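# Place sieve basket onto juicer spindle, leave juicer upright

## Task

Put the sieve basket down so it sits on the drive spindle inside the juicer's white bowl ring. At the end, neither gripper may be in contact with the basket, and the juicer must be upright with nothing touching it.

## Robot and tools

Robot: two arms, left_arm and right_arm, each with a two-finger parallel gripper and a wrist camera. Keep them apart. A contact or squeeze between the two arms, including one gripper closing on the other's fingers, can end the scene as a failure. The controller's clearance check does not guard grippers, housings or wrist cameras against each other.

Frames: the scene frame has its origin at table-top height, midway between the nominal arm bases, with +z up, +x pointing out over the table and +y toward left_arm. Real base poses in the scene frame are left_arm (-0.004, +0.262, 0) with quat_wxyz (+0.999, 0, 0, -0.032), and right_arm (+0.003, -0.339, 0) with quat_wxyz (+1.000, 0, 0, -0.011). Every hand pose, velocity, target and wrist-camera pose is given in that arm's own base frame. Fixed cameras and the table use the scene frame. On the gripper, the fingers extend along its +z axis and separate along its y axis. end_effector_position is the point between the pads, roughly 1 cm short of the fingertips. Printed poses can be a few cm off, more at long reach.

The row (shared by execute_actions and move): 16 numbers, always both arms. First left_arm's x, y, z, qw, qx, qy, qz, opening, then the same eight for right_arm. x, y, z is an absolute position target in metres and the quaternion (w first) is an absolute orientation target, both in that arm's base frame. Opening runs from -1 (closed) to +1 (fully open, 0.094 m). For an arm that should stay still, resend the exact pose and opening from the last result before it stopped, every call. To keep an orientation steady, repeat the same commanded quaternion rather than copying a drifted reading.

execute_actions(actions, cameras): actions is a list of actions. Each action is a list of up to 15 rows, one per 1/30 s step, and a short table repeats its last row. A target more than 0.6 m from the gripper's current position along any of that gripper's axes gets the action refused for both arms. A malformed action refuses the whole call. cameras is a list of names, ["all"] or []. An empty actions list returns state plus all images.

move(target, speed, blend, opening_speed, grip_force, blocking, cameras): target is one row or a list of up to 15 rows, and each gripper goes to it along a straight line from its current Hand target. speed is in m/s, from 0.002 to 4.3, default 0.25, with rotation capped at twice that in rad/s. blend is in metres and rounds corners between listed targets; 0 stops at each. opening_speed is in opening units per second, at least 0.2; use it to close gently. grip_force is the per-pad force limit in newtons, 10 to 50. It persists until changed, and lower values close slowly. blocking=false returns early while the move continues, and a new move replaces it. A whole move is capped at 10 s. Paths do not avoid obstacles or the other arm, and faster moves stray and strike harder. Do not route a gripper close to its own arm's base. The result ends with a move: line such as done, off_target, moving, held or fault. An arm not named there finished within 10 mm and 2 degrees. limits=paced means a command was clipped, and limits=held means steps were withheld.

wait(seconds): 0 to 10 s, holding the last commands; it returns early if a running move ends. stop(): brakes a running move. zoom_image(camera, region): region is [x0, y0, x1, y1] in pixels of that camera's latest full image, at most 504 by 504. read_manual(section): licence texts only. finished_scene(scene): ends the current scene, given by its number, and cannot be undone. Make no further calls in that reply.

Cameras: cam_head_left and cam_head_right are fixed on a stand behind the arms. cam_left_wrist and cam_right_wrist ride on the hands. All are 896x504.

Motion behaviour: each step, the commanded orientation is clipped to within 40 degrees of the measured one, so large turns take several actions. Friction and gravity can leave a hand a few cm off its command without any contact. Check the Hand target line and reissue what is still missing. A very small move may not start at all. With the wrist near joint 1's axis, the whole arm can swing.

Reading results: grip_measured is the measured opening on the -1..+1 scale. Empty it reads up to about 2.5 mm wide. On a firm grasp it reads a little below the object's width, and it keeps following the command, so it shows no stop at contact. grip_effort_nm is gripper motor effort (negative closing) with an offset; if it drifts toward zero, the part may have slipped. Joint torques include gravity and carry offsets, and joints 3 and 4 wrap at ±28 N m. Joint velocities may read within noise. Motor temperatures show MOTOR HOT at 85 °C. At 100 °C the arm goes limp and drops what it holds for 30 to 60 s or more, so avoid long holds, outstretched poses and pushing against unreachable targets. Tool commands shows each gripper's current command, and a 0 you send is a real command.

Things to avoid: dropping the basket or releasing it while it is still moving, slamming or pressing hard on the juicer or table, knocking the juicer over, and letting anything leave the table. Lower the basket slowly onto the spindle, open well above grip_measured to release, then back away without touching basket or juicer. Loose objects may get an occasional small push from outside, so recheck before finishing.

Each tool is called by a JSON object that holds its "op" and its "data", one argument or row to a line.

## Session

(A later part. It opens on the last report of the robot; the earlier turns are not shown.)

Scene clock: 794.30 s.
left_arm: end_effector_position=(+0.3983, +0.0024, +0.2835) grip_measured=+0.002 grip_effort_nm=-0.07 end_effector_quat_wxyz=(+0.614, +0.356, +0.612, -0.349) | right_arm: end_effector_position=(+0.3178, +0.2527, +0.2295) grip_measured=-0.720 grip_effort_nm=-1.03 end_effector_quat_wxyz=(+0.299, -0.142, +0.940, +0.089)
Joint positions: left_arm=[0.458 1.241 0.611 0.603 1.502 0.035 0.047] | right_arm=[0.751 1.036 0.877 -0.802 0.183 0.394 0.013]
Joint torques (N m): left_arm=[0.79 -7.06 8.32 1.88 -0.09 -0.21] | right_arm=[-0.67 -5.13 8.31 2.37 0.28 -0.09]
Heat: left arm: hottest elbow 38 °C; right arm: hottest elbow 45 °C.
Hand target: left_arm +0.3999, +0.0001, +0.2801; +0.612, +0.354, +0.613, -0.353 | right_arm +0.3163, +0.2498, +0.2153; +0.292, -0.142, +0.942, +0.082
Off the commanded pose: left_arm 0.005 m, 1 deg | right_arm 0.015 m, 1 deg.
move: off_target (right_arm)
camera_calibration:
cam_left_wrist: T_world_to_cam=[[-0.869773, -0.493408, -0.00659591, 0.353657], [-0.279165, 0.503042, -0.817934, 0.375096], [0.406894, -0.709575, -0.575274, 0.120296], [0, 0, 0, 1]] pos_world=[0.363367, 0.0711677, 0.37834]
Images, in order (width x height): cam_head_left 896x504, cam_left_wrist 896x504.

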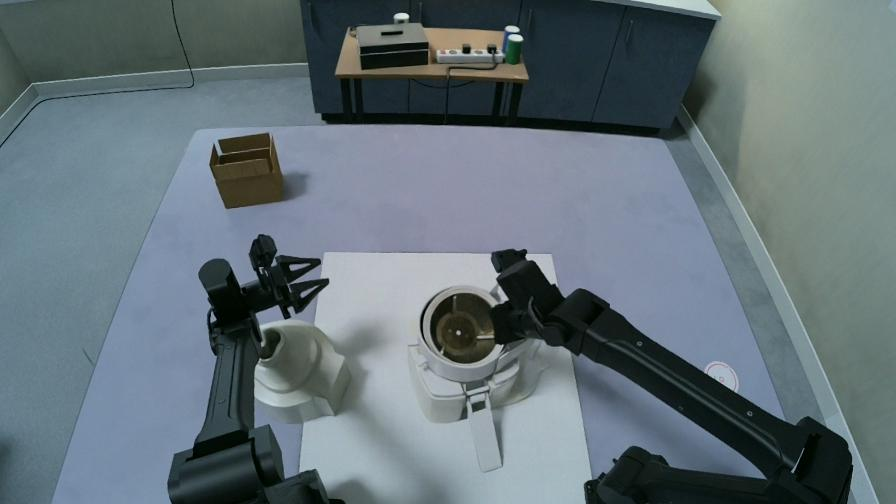

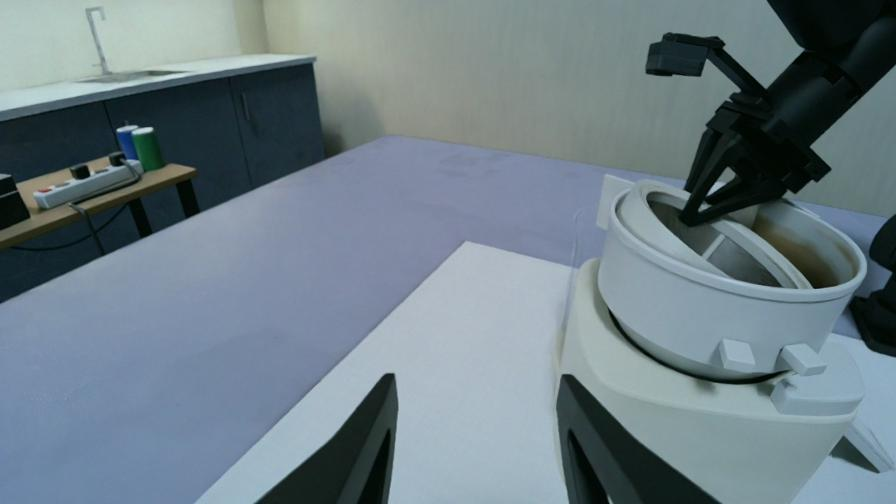

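{"op": "move", "data": {
  "target": [
    [0.40,0.0,0.28,0.612,0.3536,0.612,-0.3536,0,0.316,0.245,0.208,0.2196,-0.145,0.963,0.067,-1]
  ],
  "speed": 0.06,
  "cameras": ["cam_left_wrist","cam_head_left"]
}}

{"op": "zoom_image", "data": {
  "camera": "cam_left_wrist",
  "region": [540, 60, 896, 400]
}}

{"op": "zoom_image", "data": {
  "camera": "cam_head_left",
  "region": [390, 250, 560, 420]
}}

Scene clock: 804.13 s.
left_arm: end_effector_position=(+0.3983, +0.0024, +0.2835) grip_measured=+0.002 grip_effort_nm=-0.07 end_effector_quat_wxyz=(+0.614, +0.356, +0.612, -0.349) | right_arm: end_effector_position=(+0.3138, +0.2500, +0.2232) grip_measured=-0.722 grip_effort_nm=-1.03 end_effector_quat_wxyz=(+0.248, -0.144, +0.954, +0.088)
Joint positions: left_arm=[0.458 1.241 0.611 0.603 1.502 0.035 0.047] | right_arm=[0.725 1.072 0.919 -0.897 0.119 0.394 0.013]
Joint torques (N m): left_arm=[1.61 -7.3 8.73 1.99 -0.09 -0.17] | right_arm=[-1.73 -3.02 11.47 0.02 0.05 -0.16]
Heat: left arm: hottest elbow 38 °C; right arm: hottest elbow 45 °C.
Hand target: left_arm +0.3999, +0.0001, +0.2801; +0.612, +0.354, +0.613, -0.353 | right_arm +0.3154, +0.2447, +0.2084; +0.220, -0.145, +0.962, +0.068
Off the commanded pose: left_arm 0.005 m, 1 deg | right_arm 0.016 m, 4 deg.
move: off_target (right_arm)
camera_calibration:
cam_left_wrist: T_world_to_cam=[[-0.869773, -0.493408, -0.00659591, 0.353657], [-0.279165, 0.503042, -0.817934, 0.375096], [0.406894, -0.709575, -0.575274, 0.120296], [0, 0, 0, 1]] pos_world=[0.363367, 0.0711677, 0.37834]
Images, in order (width x height): cam_head_left 896x504, cam_left_wrist 896x504.

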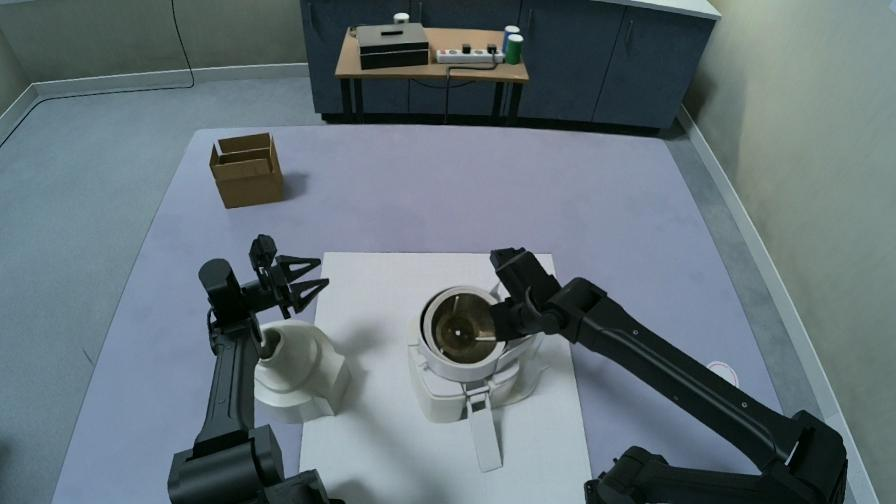

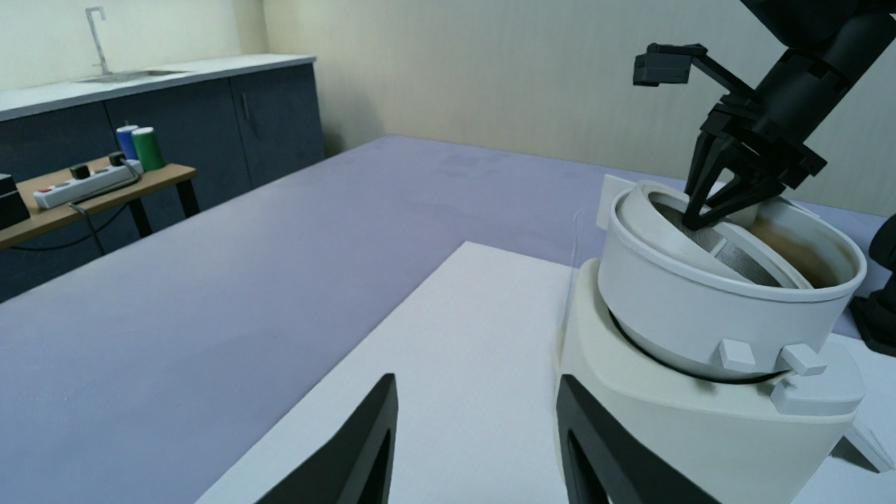

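Scaled by 1.416 from the camera's 896x504 image, which has a finer 1280x720 frame.

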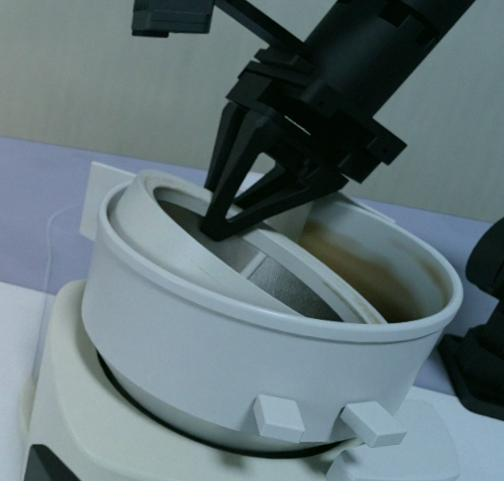

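Scaled by 2.965 from the camera's 896x504 image, which has a finer 1280x720 frame.

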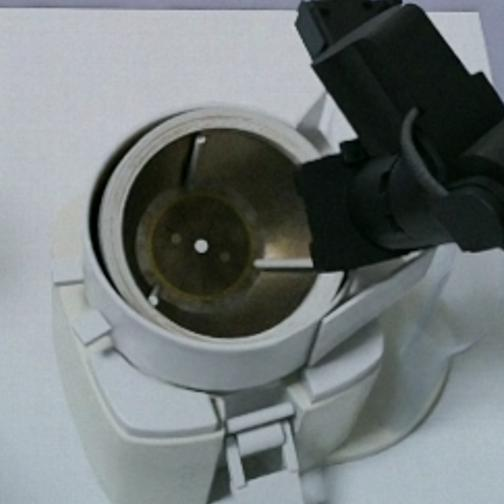

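{"op": "move", "data": {
  "target": [
    [0.40,0.0,0.28,0.612,0.3536,0.612,-0.3536,0,0.3145,0.2475,0.218,0.24,-0.145,0.957,0.08,-0.35]
  ],
  "opening_speed": 0.3,
  "cameras": ["cam_left_wrist","cam_head_left"]
}}

{"op": "zoom_image", "data": {
  "camera": "cam_left_wrist",
  "region": [540, 60, 896, 400]
}}

{"op": "zoom_image", "data": {
  "camera": "cam_head_left",
  "region": [390, 250, 560, 420]
}}

Scene clock: 813.23 s.
left_arm: end_effector_position=(+0.3983, +0.0024, +0.2835) grip_measured=+0.002 grip_effort_nm=-0.07 end_effector_quat_wxyz=(+0.614, +0.356, +0.612, -0.349) | right_arm: end_effector_position=(+0.3141, +0.2503, +0.2227) grip_measured=-0.353 grip_effort_nm=0.10 end_effector_quat_wxyz=(+0.248, -0.144, +0.954, +0.087)
Joint positions: left_arm=[0.458 1.241 0.611 0.603 1.502 0.035 0.047] | right_arm=[0.725 1.074 0.919 -0.896 0.119 0.394 0.03]
Joint torques (N m): left_arm=[0.97 -6.77 8.51 1.89 -0.05 -0.17] | right_arm=[-1.32 -4.6 10.37 1.07 0.15 -0.12]
Heat: left arm: hottest elbow 38 °C; right arm: hottest elbow 46 °C.
Hand target: left_arm +0.3999, +0.0001, +0.2801; +0.612, +0.354, +0.613, -0.353 | right_arm +0.3145, +0.2475, +0.2182; +0.240, -0.145, +0.957, +0.080
Off the commanded pose: left_arm 0.005 m, 1 deg | right_arm 0.005 m, 1 deg.
move: done
camera_calibration:
cam_left_wrist: T_world_to_cam=[[-0.869773, -0.493408, -0.00659591, 0.353657], [-0.279165, 0.503042, -0.817934, 0.375096], [0.406894, -0.709575, -0.575274, 0.120296], [0, 0, 0, 1]] pos_world=[0.363367, 0.0711677, 0.37834]
Images, in order (width x height): cam_head_left 896x504, cam_left_wrist 896x504.

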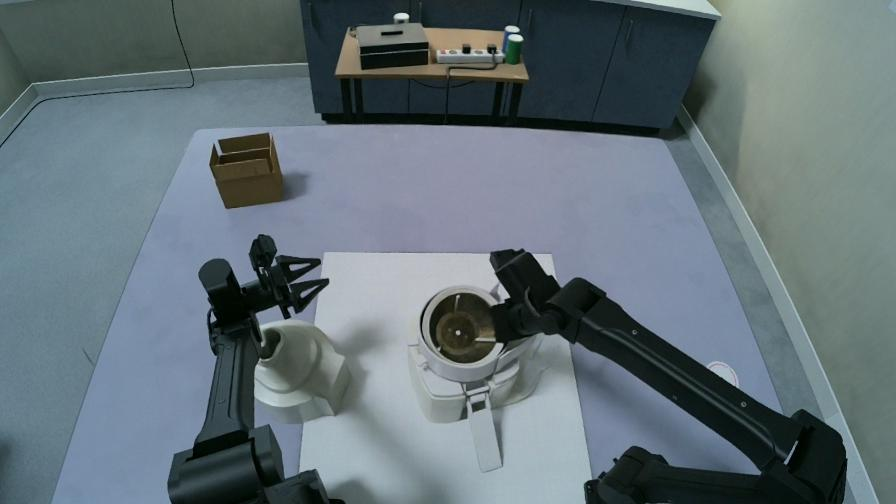

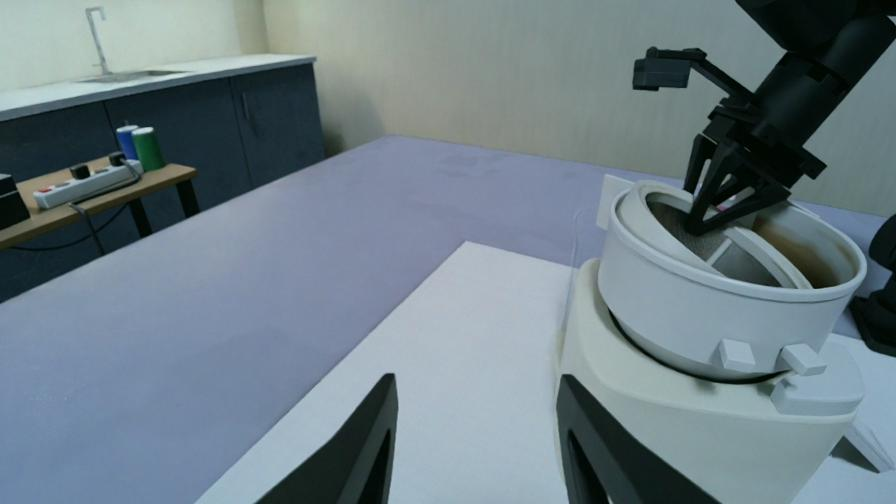

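Scaled by 1.416 from the camera's 896x504 image, which has a finer 1280x720 frame.

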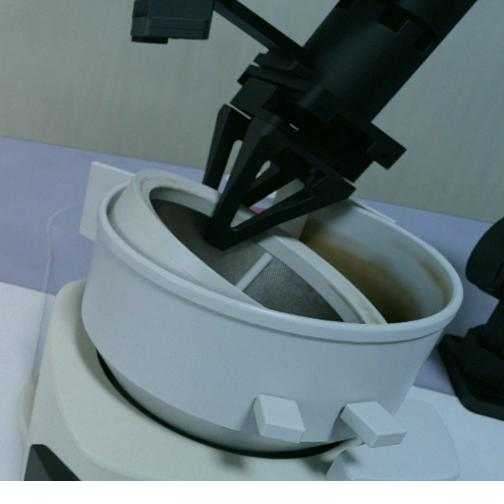

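Scaled by 2.965 from the camera's 896x504 image, which has a finer 1280x720 frame.

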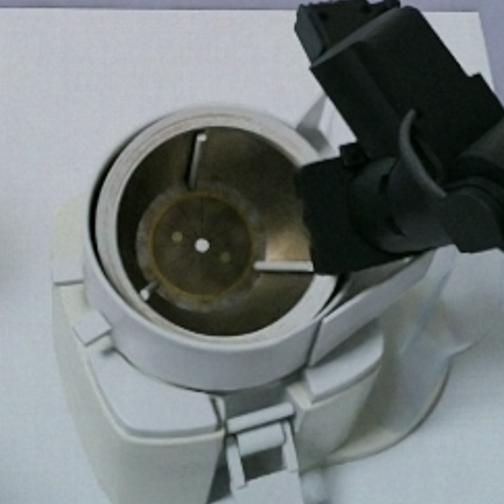

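{"op": "move", "data": {
  "target": [
    [0.40,0.0,0.28,0.612,0.3536,0.612,-0.3536,0,0.269,0.224,0.31,0.24,-0.145,0.957,0.08,-0.35]
  ],
  "speed": 0.12,
  "cameras": ["cam_left_wrist","cam_head_left"]
}}

{"op": "zoom_image", "data": {
  "camera": "cam_left_wrist",
  "region": [540, 60, 896, 400]
}}

{"op": "zoom_image", "data": {
  "camera": "cam_head_left",
  "region": [390, 250, 560, 420]
}}

Scene clock: 821.40 s.
left_arm: end_effector_position=(+0.3983, +0.0024, +0.2835) grip_measured=+0.002 grip_effort_nm=-0.07 end_effector_quat_wxyz=(+0.614, +0.356, +0.612, -0.349) | right_arm: end_effector_position=(+0.2635, +0.2134, +0.2754) grip_measured=-0.351 grip_effort_nm=0.08 end_effector_quat_wxyz=(+0.216, -0.148, +0.963, +0.062)
Joint positions: left_arm=[0.458 1.241 0.611 0.603 1.502 0.035 0.047] | right_arm=[0.753 0.941 1 -1.197 0.138 0.416 0.03]
Joint torques (N m): left_arm=[1.2 -6.12 8.72 1.87 -0.06 -0.18] | right_arm=[0.73 -3.96 16.16 1.07 0.27 0.03]
Heat: left arm: hottest elbow 38 °C; right arm: hottest elbow 47 °C.
Hand target: left_arm +0.3999, +0.0001, +0.2801; +0.612, +0.354, +0.613, -0.353 | right_arm +0.2680, +0.2228, +0.3093; +0.240, -0.145, +0.957, +0.081
Off the commanded pose: left_arm 0.005 m, 1 deg | right_arm 0.037 m, 4 deg.
move: off_target (right_arm)
camera_calibration:
cam_left_wrist: T_world_to_cam=[[-0.869773, -0.493408, -0.00659591, 0.353657], [-0.279165, 0.503042, -0.817934, 0.375096], [0.406894, -0.709575, -0.575274, 0.120296], [0, 0, 0, 1]] pos_world=[0.363367, 0.0711677, 0.37834]
Images, in order (width x height): cam_head_left 896x504, cam_left_wrist 896x504.

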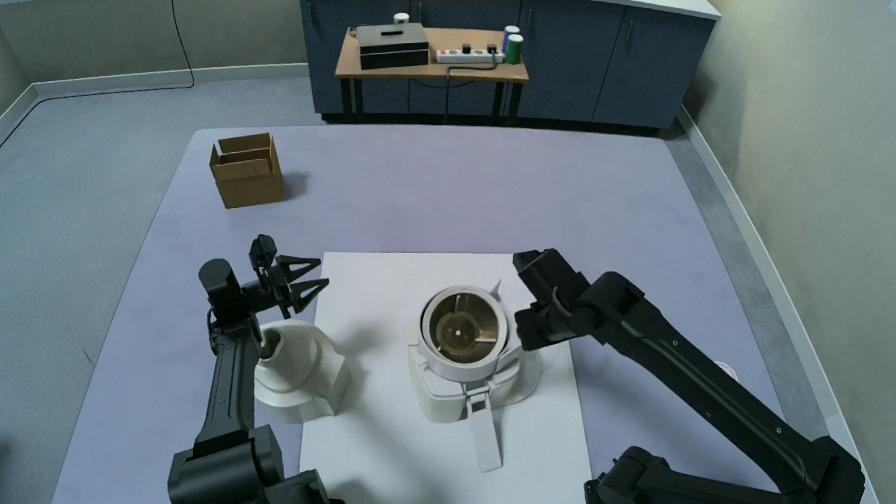

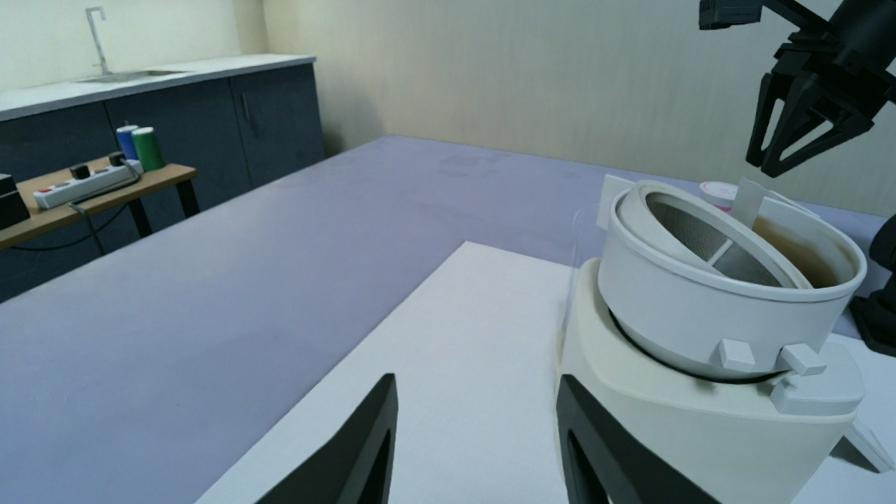

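Scaled by 1.416 from the camera's 896x504 image, which has a finer 1280x720 frame.

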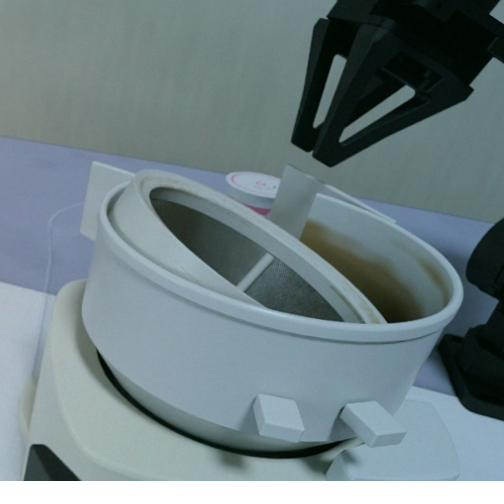

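Scaled by 2.965 from the camera's 896x504 image, which has a finer 1280x720 frame.

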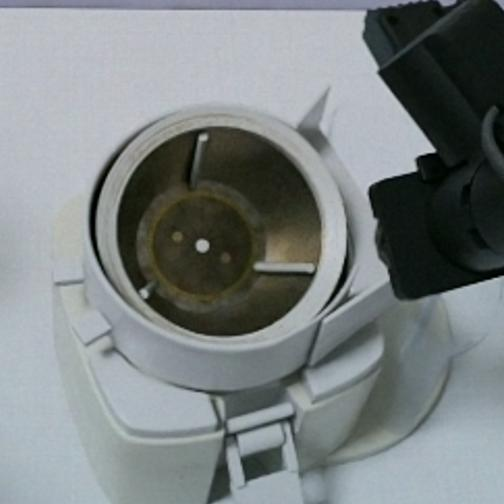

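{"op": "move", "data": {
  "target": [
    [0.40,0.0,0.28,0.612,0.3536,0.612,-0.3536,0,0.27,0.28,0.32,0.20,-0.145,0.965,0.06,-1],
    [0.40,0.0,0.28,0.612,0.3536,0.612,-0.3536,0,0.297,0.368,0.285,0.20,-0.145,0.965,0.06,-1]
  ],
  "speed": 0.15,
  "cameras": ["cam_left_wrist","cam_head_left"]
}}

{"op": "zoom_image", "data": {
  "camera": "cam_head_left",
  "region": [390, 250, 560, 420]
}}

Scene clock: 839.57 s.
left_arm: end_effector_position=(+0.3983, +0.0024, +0.2835) grip_measured=+0.002 grip_effort_nm=-0.07 end_effector_quat_wxyz=(+0.614, +0.356, +0.612, -0.349) | right_arm: end_effector_position=(+0.2864, +0.3457, +0.2549) grip_measured=-0.996 grip_effort_nm=-0.20 end_effector_quat_wxyz=(+0.173, -0.152, +0.973, +0.031)
Joint positions: left_arm=[0.458 1.241 0.611 0.603 1.502 0.035 0.047] | right_arm=[0.959 1.327 1.26 -1.213 0.204 0.619 0]
Joint torques (N m): left_arm=[1.73 -7.88 8.55 2.03 -0.1 -0.17] | right_arm=[0.21 -8.88 15.87 1.94 0.32 0.06]
Heat: left arm: hottest elbow 38 °C; right arm: hottest elbow 49 °C.
Hand target: left_arm +0.3999, +0.0001, +0.2801; +0.612, +0.354, +0.613, -0.353 | right_arm +0.2955, +0.3661, +0.2852; +0.200, -0.145, +0.967, +0.061
Off the commanded pose: left_arm 0.005 m, 1 deg | right_arm 0.039 m, 5 deg.
move: off_target (right_arm)
camera_calibration:
cam_left_wrist: T_world_to_cam=[[-0.869773, -0.493408, -0.00659591, 0.353657], [-0.279165, 0.503042, -0.817934, 0.375096], [0.406894, -0.709575, -0.575274, 0.120296], [0, 0, 0, 1]] pos_world=[0.363367, 0.0711677, 0.37834]
Images, in order (width x height): cam_head_left 896x504, cam_left_wrist 896x504.

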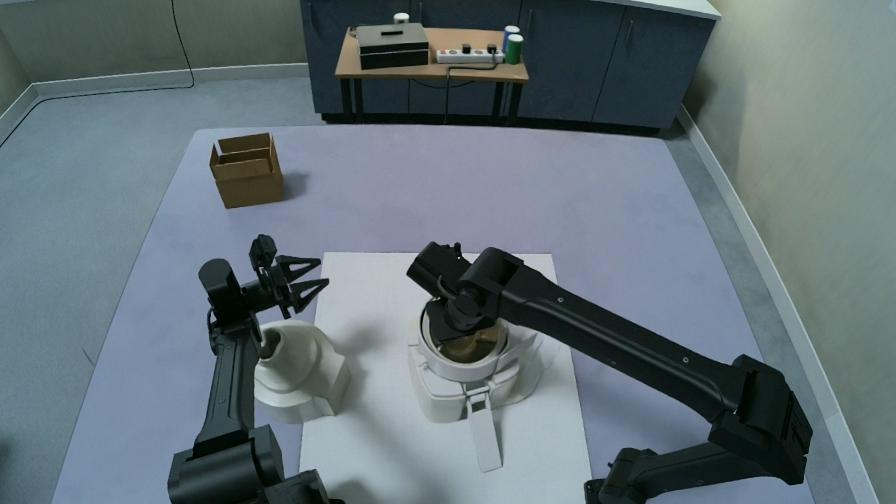

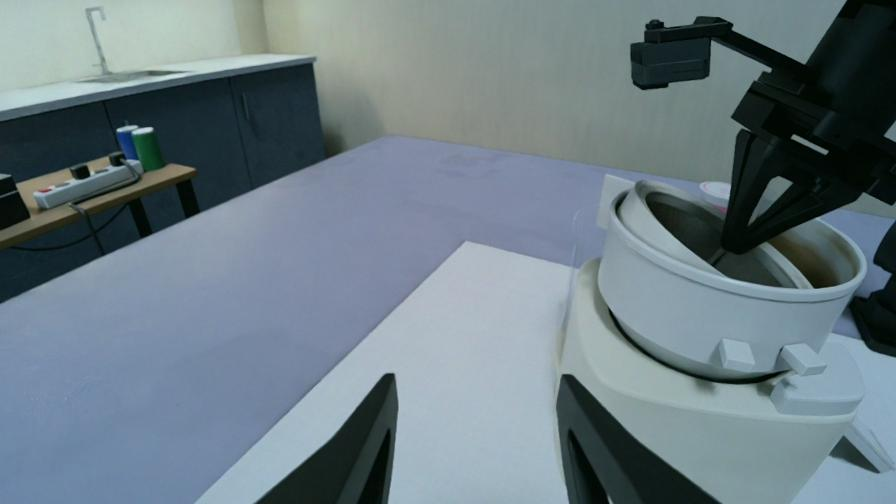

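Scaled by 2.965 from the camera's 896x504 image, which has a finer 1280x720 frame.

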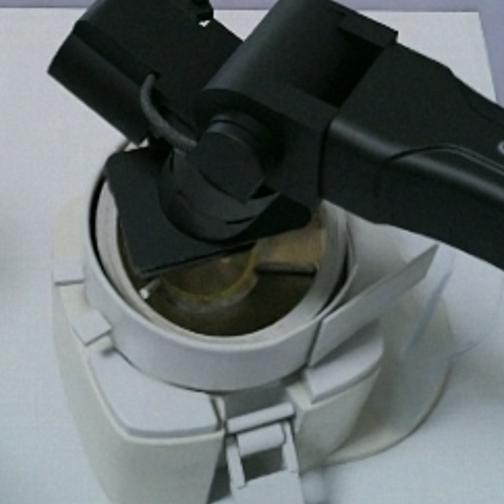

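{"op": "move", "data": {
  "target": [
    [0.40,0.0,0.28,0.612,0.3536,0.612,-0.3536,0,0.294,0.376,0.25,0.20,-0.145,0.965,0.06,-1],
    [0.40,0.0,0.28,0.612,0.3536,0.612,-0.3536,0,0.294,0.374,0.215,0.20,-0.145,0.965,0.06,-1]
  ],
  "speed": 0.12,
  "cameras": ["cam_left_wrist","cam_head_left"]
}}

{"op": "zoom_image", "data": {
  "camera": "cam_left_wrist",
  "region": [540, 60, 896, 400]
}}

{"op": "zoom_image", "data": {
  "camera": "cam_head_left",
  "region": [390, 250, 560, 420]
}}

Scene clock: 847.60 s.
left_arm: end_effector_position=(+0.3983, +0.0024, +0.2835) grip_measured=+0.002 grip_effort_nm=-0.07 end_effector_quat_wxyz=(+0.614, +0.356, +0.612, -0.349) | right_arm: end_effector_position=(+0.2959, +0.3704, +0.2211) grip_measured=-0.996 grip_effort_nm=-0.20 end_effector_quat_wxyz=(+0.200, -0.146, +0.967, +0.059)
Joint positions: left_arm=[0.458 1.241 0.611 0.603 1.502 0.035 0.047] | right_arm=[0.975 1.36 1.187 -1.032 0.211 0.635 0]
Joint torques (N m): left_arm=[1.55 -7.24 8.53 1.8 -0.11 -0.17] | right_arm=[0.44 -9.29 9.13 2.19 0.3 0.03]
Motor temperatures (°C): left_arm=[25 32 39 26 24 26 27] | right_arm=[26 31 52 23 26 25 27]
Heat: left arm: hottest elbow 39 °C; right arm: hottest elbow 52 °C.
Hand target: left_arm +0.3999, +0.0001, +0.2801; +0.612, +0.354, +0.613, -0.353 | right_arm +0.2939, +0.3739, +0.2150; +0.200, -0.145, +0.967, +0.060
Off the commanded pose: left_arm 0.005 m, 1 deg | right_arm 0.007 m, 0 deg.
move: done
camera_calibration:
cam_left_wrist: T_world_to_cam=[[-0.869773, -0.493408, -0.00659591, 0.353657], [-0.279165, 0.503042, -0.817934, 0.375096], [0.406894, -0.709575, -0.575274, 0.120296], [0, 0, 0, 1]] pos_world=[0.363367, 0.0711677, 0.37834]
Images, in order (width x height): cam_head_left 896x504, cam_left_wrist 896x504.

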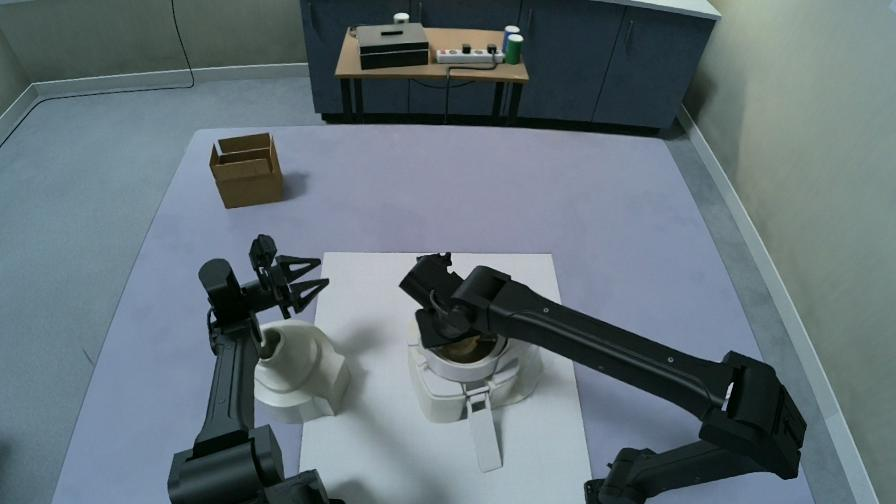

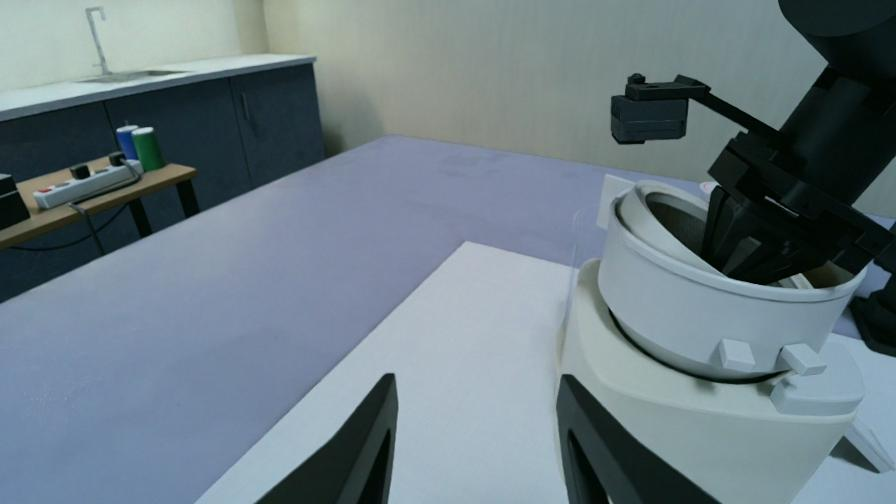

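Scaled by 1.416 from the camera's 896x504 image, which has a finer 1280x720 frame.

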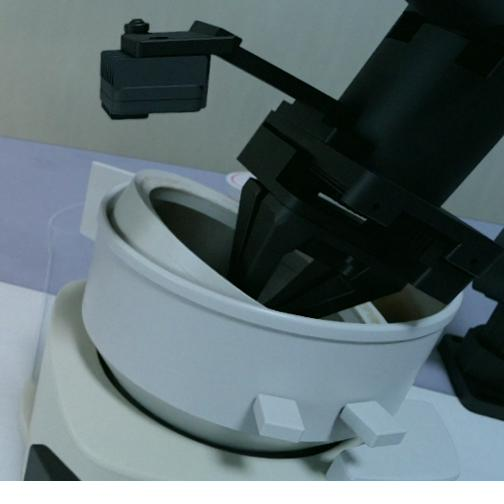

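Scaled by 2.965 from the camera's 896x504 image, which has a finer 1280x720 frame.

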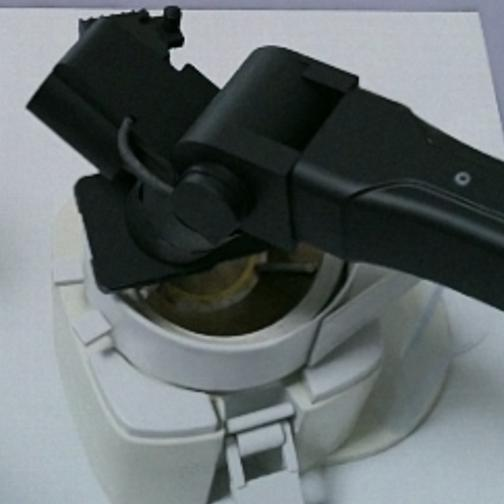

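{"op": "move", "data": {
  "target": [
    [0.40,0.0,0.28,0.612,0.3536,0.612,-0.3536,0,0.290,0.372,0.207,0.20,-0.145,0.965,0.06,-1],
    [0.40,0.0,0.28,0.612,0.3536,0.612,-0.3536,0,0.275,0.366,0.207,0.20,-0.145,0.965,0.06,-1],
    [0.40,0.0,0.28,0.612,0.3536,0.612,-0.3536,0,0.260,0.350,0.207,0.20,-0.145,0.965,0.06,-1],
    [0.40,0.0,0.28,0.612,0.3536,0.612,-0.3536,0,0.250,0.328,0.207,0.20,-0.145,0.965,0.06,-1]
  ],
  "speed": 0.04,
  "blend": 0.01,
  "cameras": ["cam_left_wrist","cam_head_left"]
}}

{"op": "zoom_image", "data": {
  "camera": "cam_left_wrist",
  "region": [540, 60, 896, 400]
}}

{"op": "zoom_image", "data": {
  "camera": "cam_head_left",
  "region": [390, 250, 560, 420]
}}

Scene clock: 855.27 s.
left_arm: end_effector_position=(+0.3983, +0.0024, +0.2835) grip_measured=+0.002 grip_effort_nm=-0.07 end_effector_quat_wxyz=(+0.614, +0.356, +0.612, -0.349) | right_arm: end_effector_position=(+0.2589, +0.3303, +0.2153) grip_measured=-0.996 grip_effort_nm=-0.20 end_effector_quat_wxyz=(+0.209, -0.139, +0.966, +0.064)
Joint positions: left_arm=[0.458 1.241 0.611 0.603 1.502 0.035 0.047] | right_arm=[1.002 1.21 1.033 -1.014 0.23 0.672 0]
Joint torques (N m): left_arm=[2.08 -7.41 8.57 1.68 -0.06 -0.15] | right_arm=[0.44 -7.53 8.29 1.31 0 -0.01]
Heat: left arm: hottest elbow 39 °C; right arm: hottest elbow 51 °C.
Hand target: left_arm +0.3999, +0.0001, +0.2801; +0.612, +0.354, +0.613, -0.353 | right_arm +0.2502, +0.3280, +0.2070; +0.200, -0.145, +0.967, +0.060
Off the commanded pose: left_arm 0.005 m, 1 deg | right_arm 0.012 m, 1 deg.
move: off_target (right_arm); blend cut to 0.0046 m at target 1, 0.0081 m at target 2
camera_calibration:
cam_left_wrist: T_world_to_cam=[[-0.869773, -0.493408, -0.00659591, 0.353657], [-0.279165, 0.503042, -0.817934, 0.375096], [0.406894, -0.709575, -0.575274, 0.120296], [0, 0, 0, 1]] pos_world=[0.363367, 0.0711677, 0.37834]
Images, in order (width x height): cam_head_left 896x504, cam_left_wrist 896x504.

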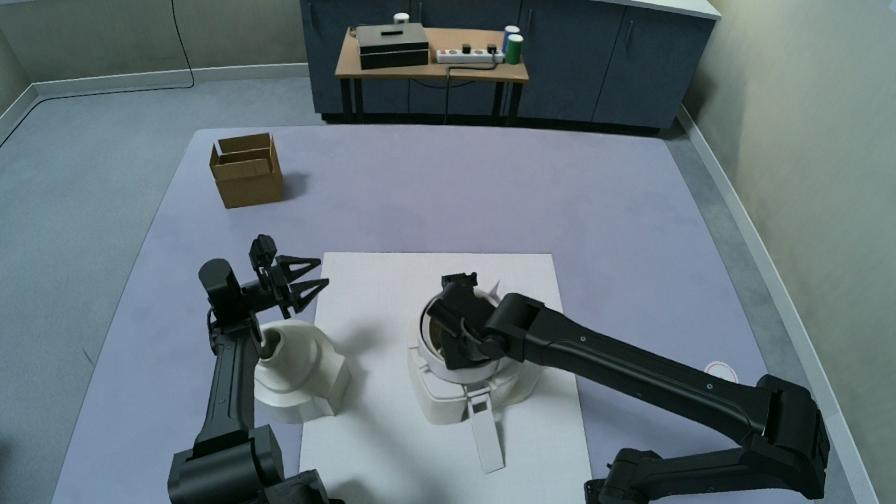

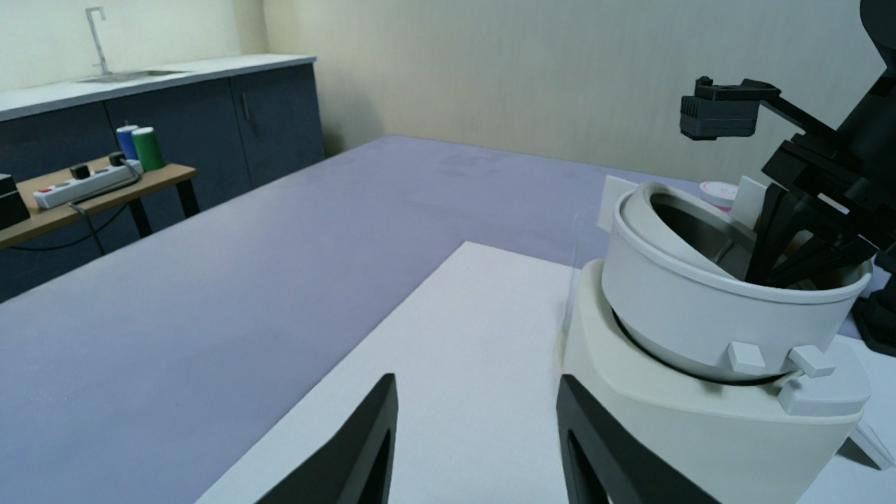

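Scaled by 1.416 from the camera's 896x504 image, which has a finer 1280x720 frame.

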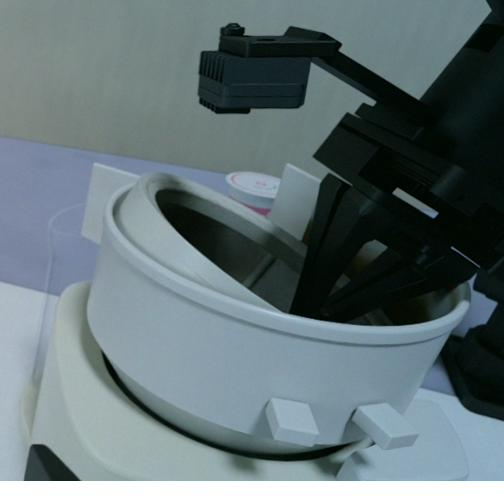

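Scaled by 2.965 from the camera's 896x504 image, which has a finer 1280x720 frame.

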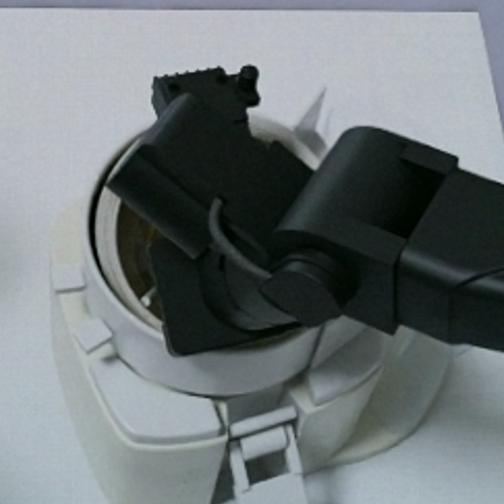

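{"op": "move", "data": {
  "target": [
    [0.40,0.0,0.28,0.612,0.3536,0.612,-0.3536,0,0.261,0.297,0.203,0.20,-0.145,0.965,0.06,-1],
    [0.40,0.0,0.28,0.612,0.3536,0.612,-0.3536,0,0.281,0.277,0.203,0.20,-0.145,0.965,0.06,-1],
    [0.40,0.0,0.28,0.612,0.3536,0.612,-0.3536,0,0.308,0.273,0.203,0.20,-0.145,0.965,0.06,-1],
    [0.40,0.0,0.28,0.612,0.3536,0.612,-0.3536,0,0.330,0.276,0.203,0.20,-0.145,0.965,0.06,-1]
  ],
  "speed": 0.04,
  "blend": 0.01,
  "cameras": ["cam_left_wrist","cam_head_left"]
}}

{"op": "zoom_image", "data": {
  "camera": "cam_left_wrist",
  "region": [540, 60, 896, 400]
}}

{"op": "zoom_image", "data": {
  "camera": "cam_head_left",
  "region": [390, 250, 560, 420]
}}

Scene clock: 869.60 s.
left_arm: end_effector_position=(+0.3983, +0.0024, +0.2835) grip_measured=+0.002 grip_effort_nm=-0.07 end_effector_quat_wxyz=(+0.614, +0.356, +0.612, -0.349) | right_arm: end_effector_position=(+0.3148, +0.2764, +0.1958) grip_measured=-0.997 grip_effort_nm=-0.18 end_effector_quat_wxyz=(+0.192, -0.150, +0.968, +0.066)
Joint positions: left_arm=[0.458 1.241 0.611 0.603 1.502 0.035 0.047] | right_arm=[0.768 1.209 0.985 -0.953 0.111 0.439 0]
Joint torques (N m): left_arm=[1.55 -6.53 8.61 1.92 -0.07 -0.16] | right_arm=[-2.26 -5.95 12.53 1.51 0.69 -0.19]
Heat: left arm: hottest elbow 39 °C; right arm: hottest elbow 49 °C.
Hand target: left_arm +0.3999, +0.0001, +0.2801; +0.612, +0.354, +0.613, -0.353 | right_arm +0.3296, +0.2757, +0.2030; +0.200, -0.145, +0.967, +0.060
Off the commanded pose: left_arm 0.005 m, 1 deg | right_arm 0.017 m, 1 deg.
move: off_target (right_arm)
camera_calibration:
cam_left_wrist: T_world_to_cam=[[-0.869773, -0.493408, -0.00659591, 0.353657], [-0.279165, 0.503042, -0.817934, 0.375096], [0.406894, -0.709575, -0.575274, 0.120296], [0, 0, 0, 1]] pos_world=[0.363367, 0.0711677, 0.37834]
Images, in order (width x height): cam_head_left 896x504, cam_left_wrist 896x504.

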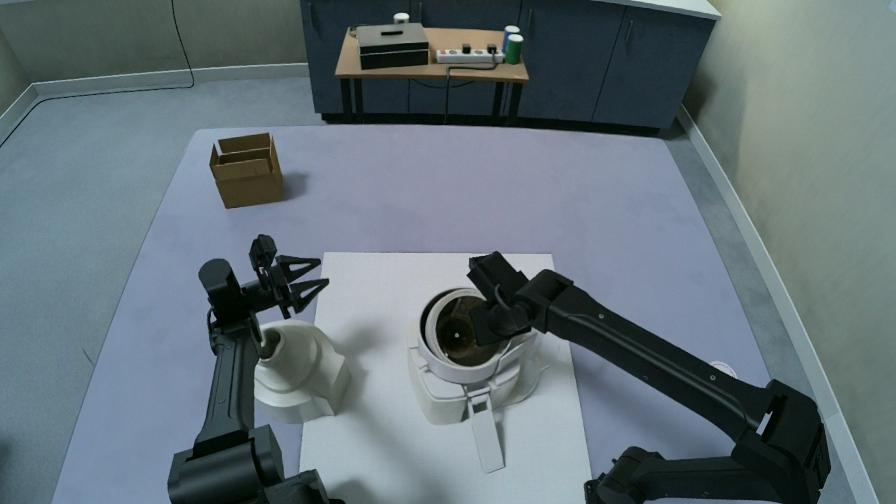

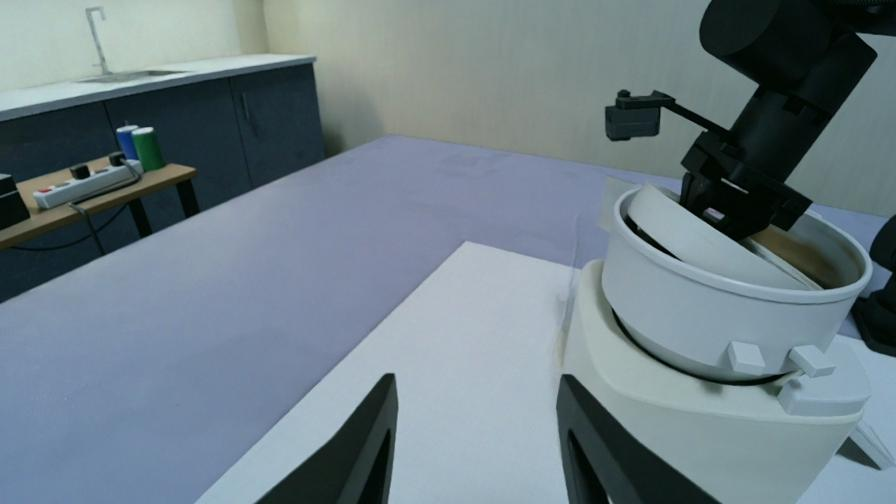

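Scaled by 1.416 from the camera's 896x504 image, which has a finer 1280x720 frame.

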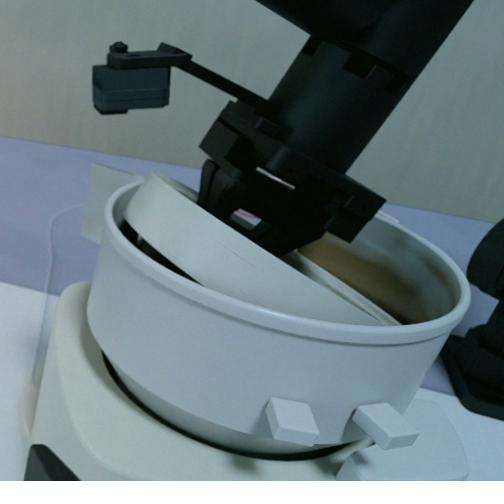

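Scaled by 2.965 from the camera's 896x504 image, which has a finer 1280x720 frame.

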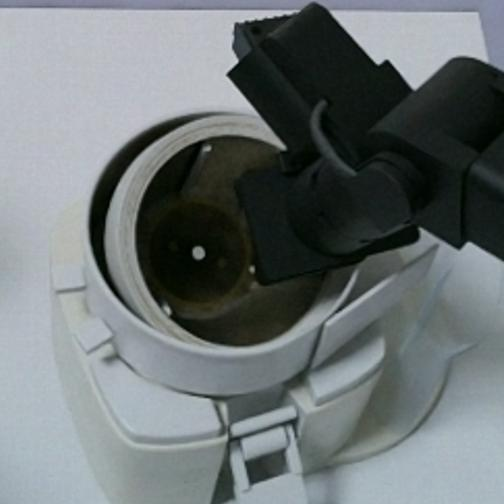

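{"op": "move", "data": {
  "target": [
    [0.40,0.0,0.28,0.612,0.3536,0.612,-0.3536,0,0.300,0.282,0.25,0.20,-0.145,0.965,0.06,-1],
    [0.40,0.0,0.28,0.612,0.3536,0.612,-0.3536,0,0.25,0.2,0.34,0.20,-0.145,0.965,0.06,-1]
  ],
  "speed": 0.12,
  "blend": 0.02,
  "cameras": ["cam_left_wrist","cam_head_left"]
}}

{"op": "zoom_image", "data": {
  "camera": "cam_left_wrist",
  "region": [540, 60, 896, 400]
}}

{"op": "zoom_image", "data": {
  "camera": "cam_head_left",
  "region": [390, 250, 560, 420]
}}

Scene clock: 878.63 s.
left_arm: end_effector_position=(+0.3983, +0.0024, +0.2835) grip_measured=+0.002 grip_effort_nm=-0.07 end_effector_quat_wxyz=(+0.614, +0.356, +0.612, -0.349) | right_arm: end_effector_position=(+0.2415, +0.1970, +0.3086) grip_measured=-0.997 grip_effort_nm=-0.18 end_effector_quat_wxyz=(+0.178, -0.148, +0.972, +0.045)
Joint positions: left_arm=[0.458 1.241 0.611 0.603 1.502 0.035 0.047] | right_arm=[0.756 0.931 1.103 -1.394 0.126 0.432 0]
Joint torques (N m): left_arm=[0.97 -7.06 8.61 1.92 -0.04 -0.17] | right_arm=[-2.08 -3.66 15.84 0.8 0.05 -0.16]
Heat: left arm: hottest elbow 39 °C; right arm: hottest elbow 50 °C.
Hand target: left_arm +0.3999, +0.0001, +0.2801; +0.612, +0.354, +0.613, -0.353 | right_arm +0.2489, +0.1992, +0.3392; +0.201, -0.145, +0.967, +0.060
Off the commanded pose: left_arm 0.005 m, 1 deg | right_arm 0.033 m, 3 deg.
move: off_target (right_arm)
camera_calibration:
cam_left_wrist: T_world_to_cam=[[-0.869773, -0.493408, -0.00659591, 0.353657], [-0.279165, 0.503042, -0.817934, 0.375096], [0.406894, -0.709575, -0.575274, 0.120296], [0, 0, 0, 1]] pos_world=[0.363367, 0.0711677, 0.37834]
Images, in order (width x height): cam_head_left 896x504, cam_left_wrist 896x504.

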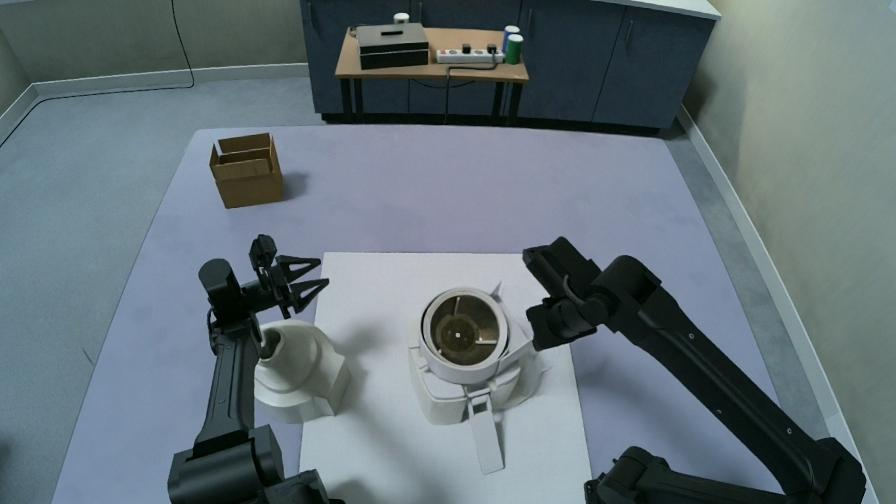

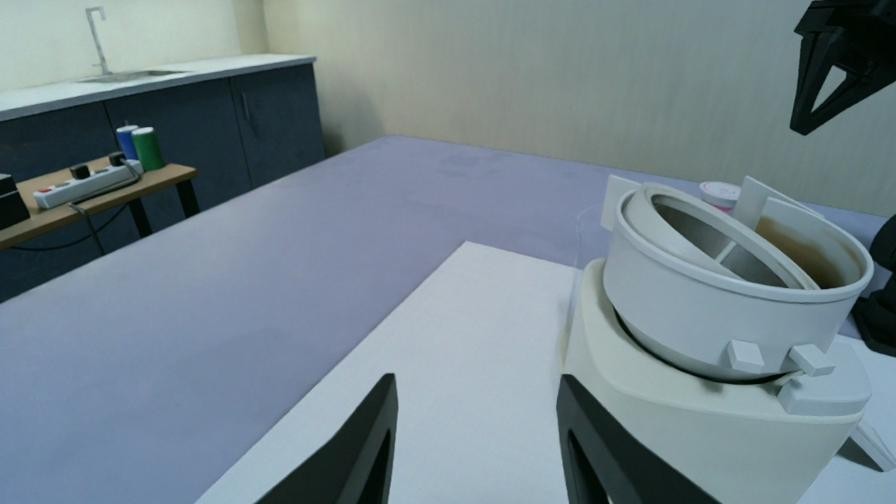

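Scaled by 1.416 from the camera's 896x504 image, which has a finer 1280x720 frame.

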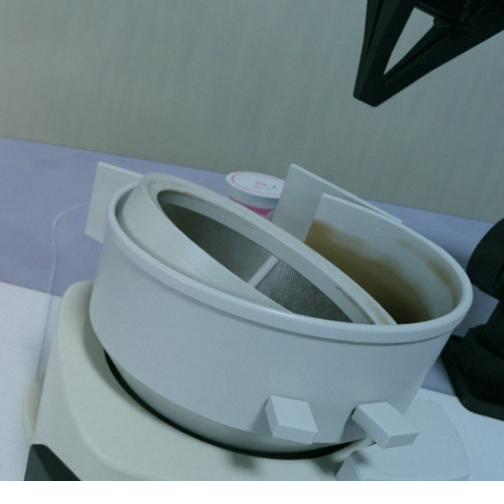

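Scaled by 2.965 from the camera's 896x504 image, which has a finer 1280x720 frame.

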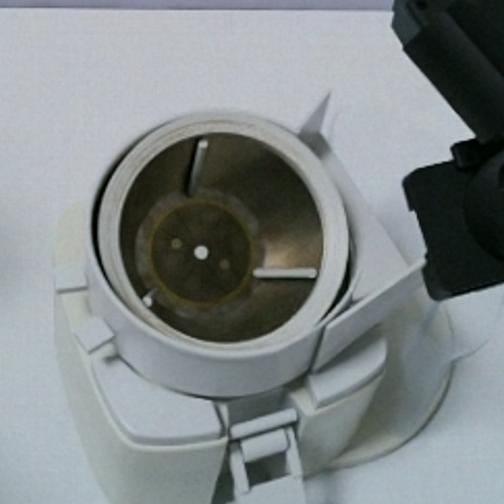

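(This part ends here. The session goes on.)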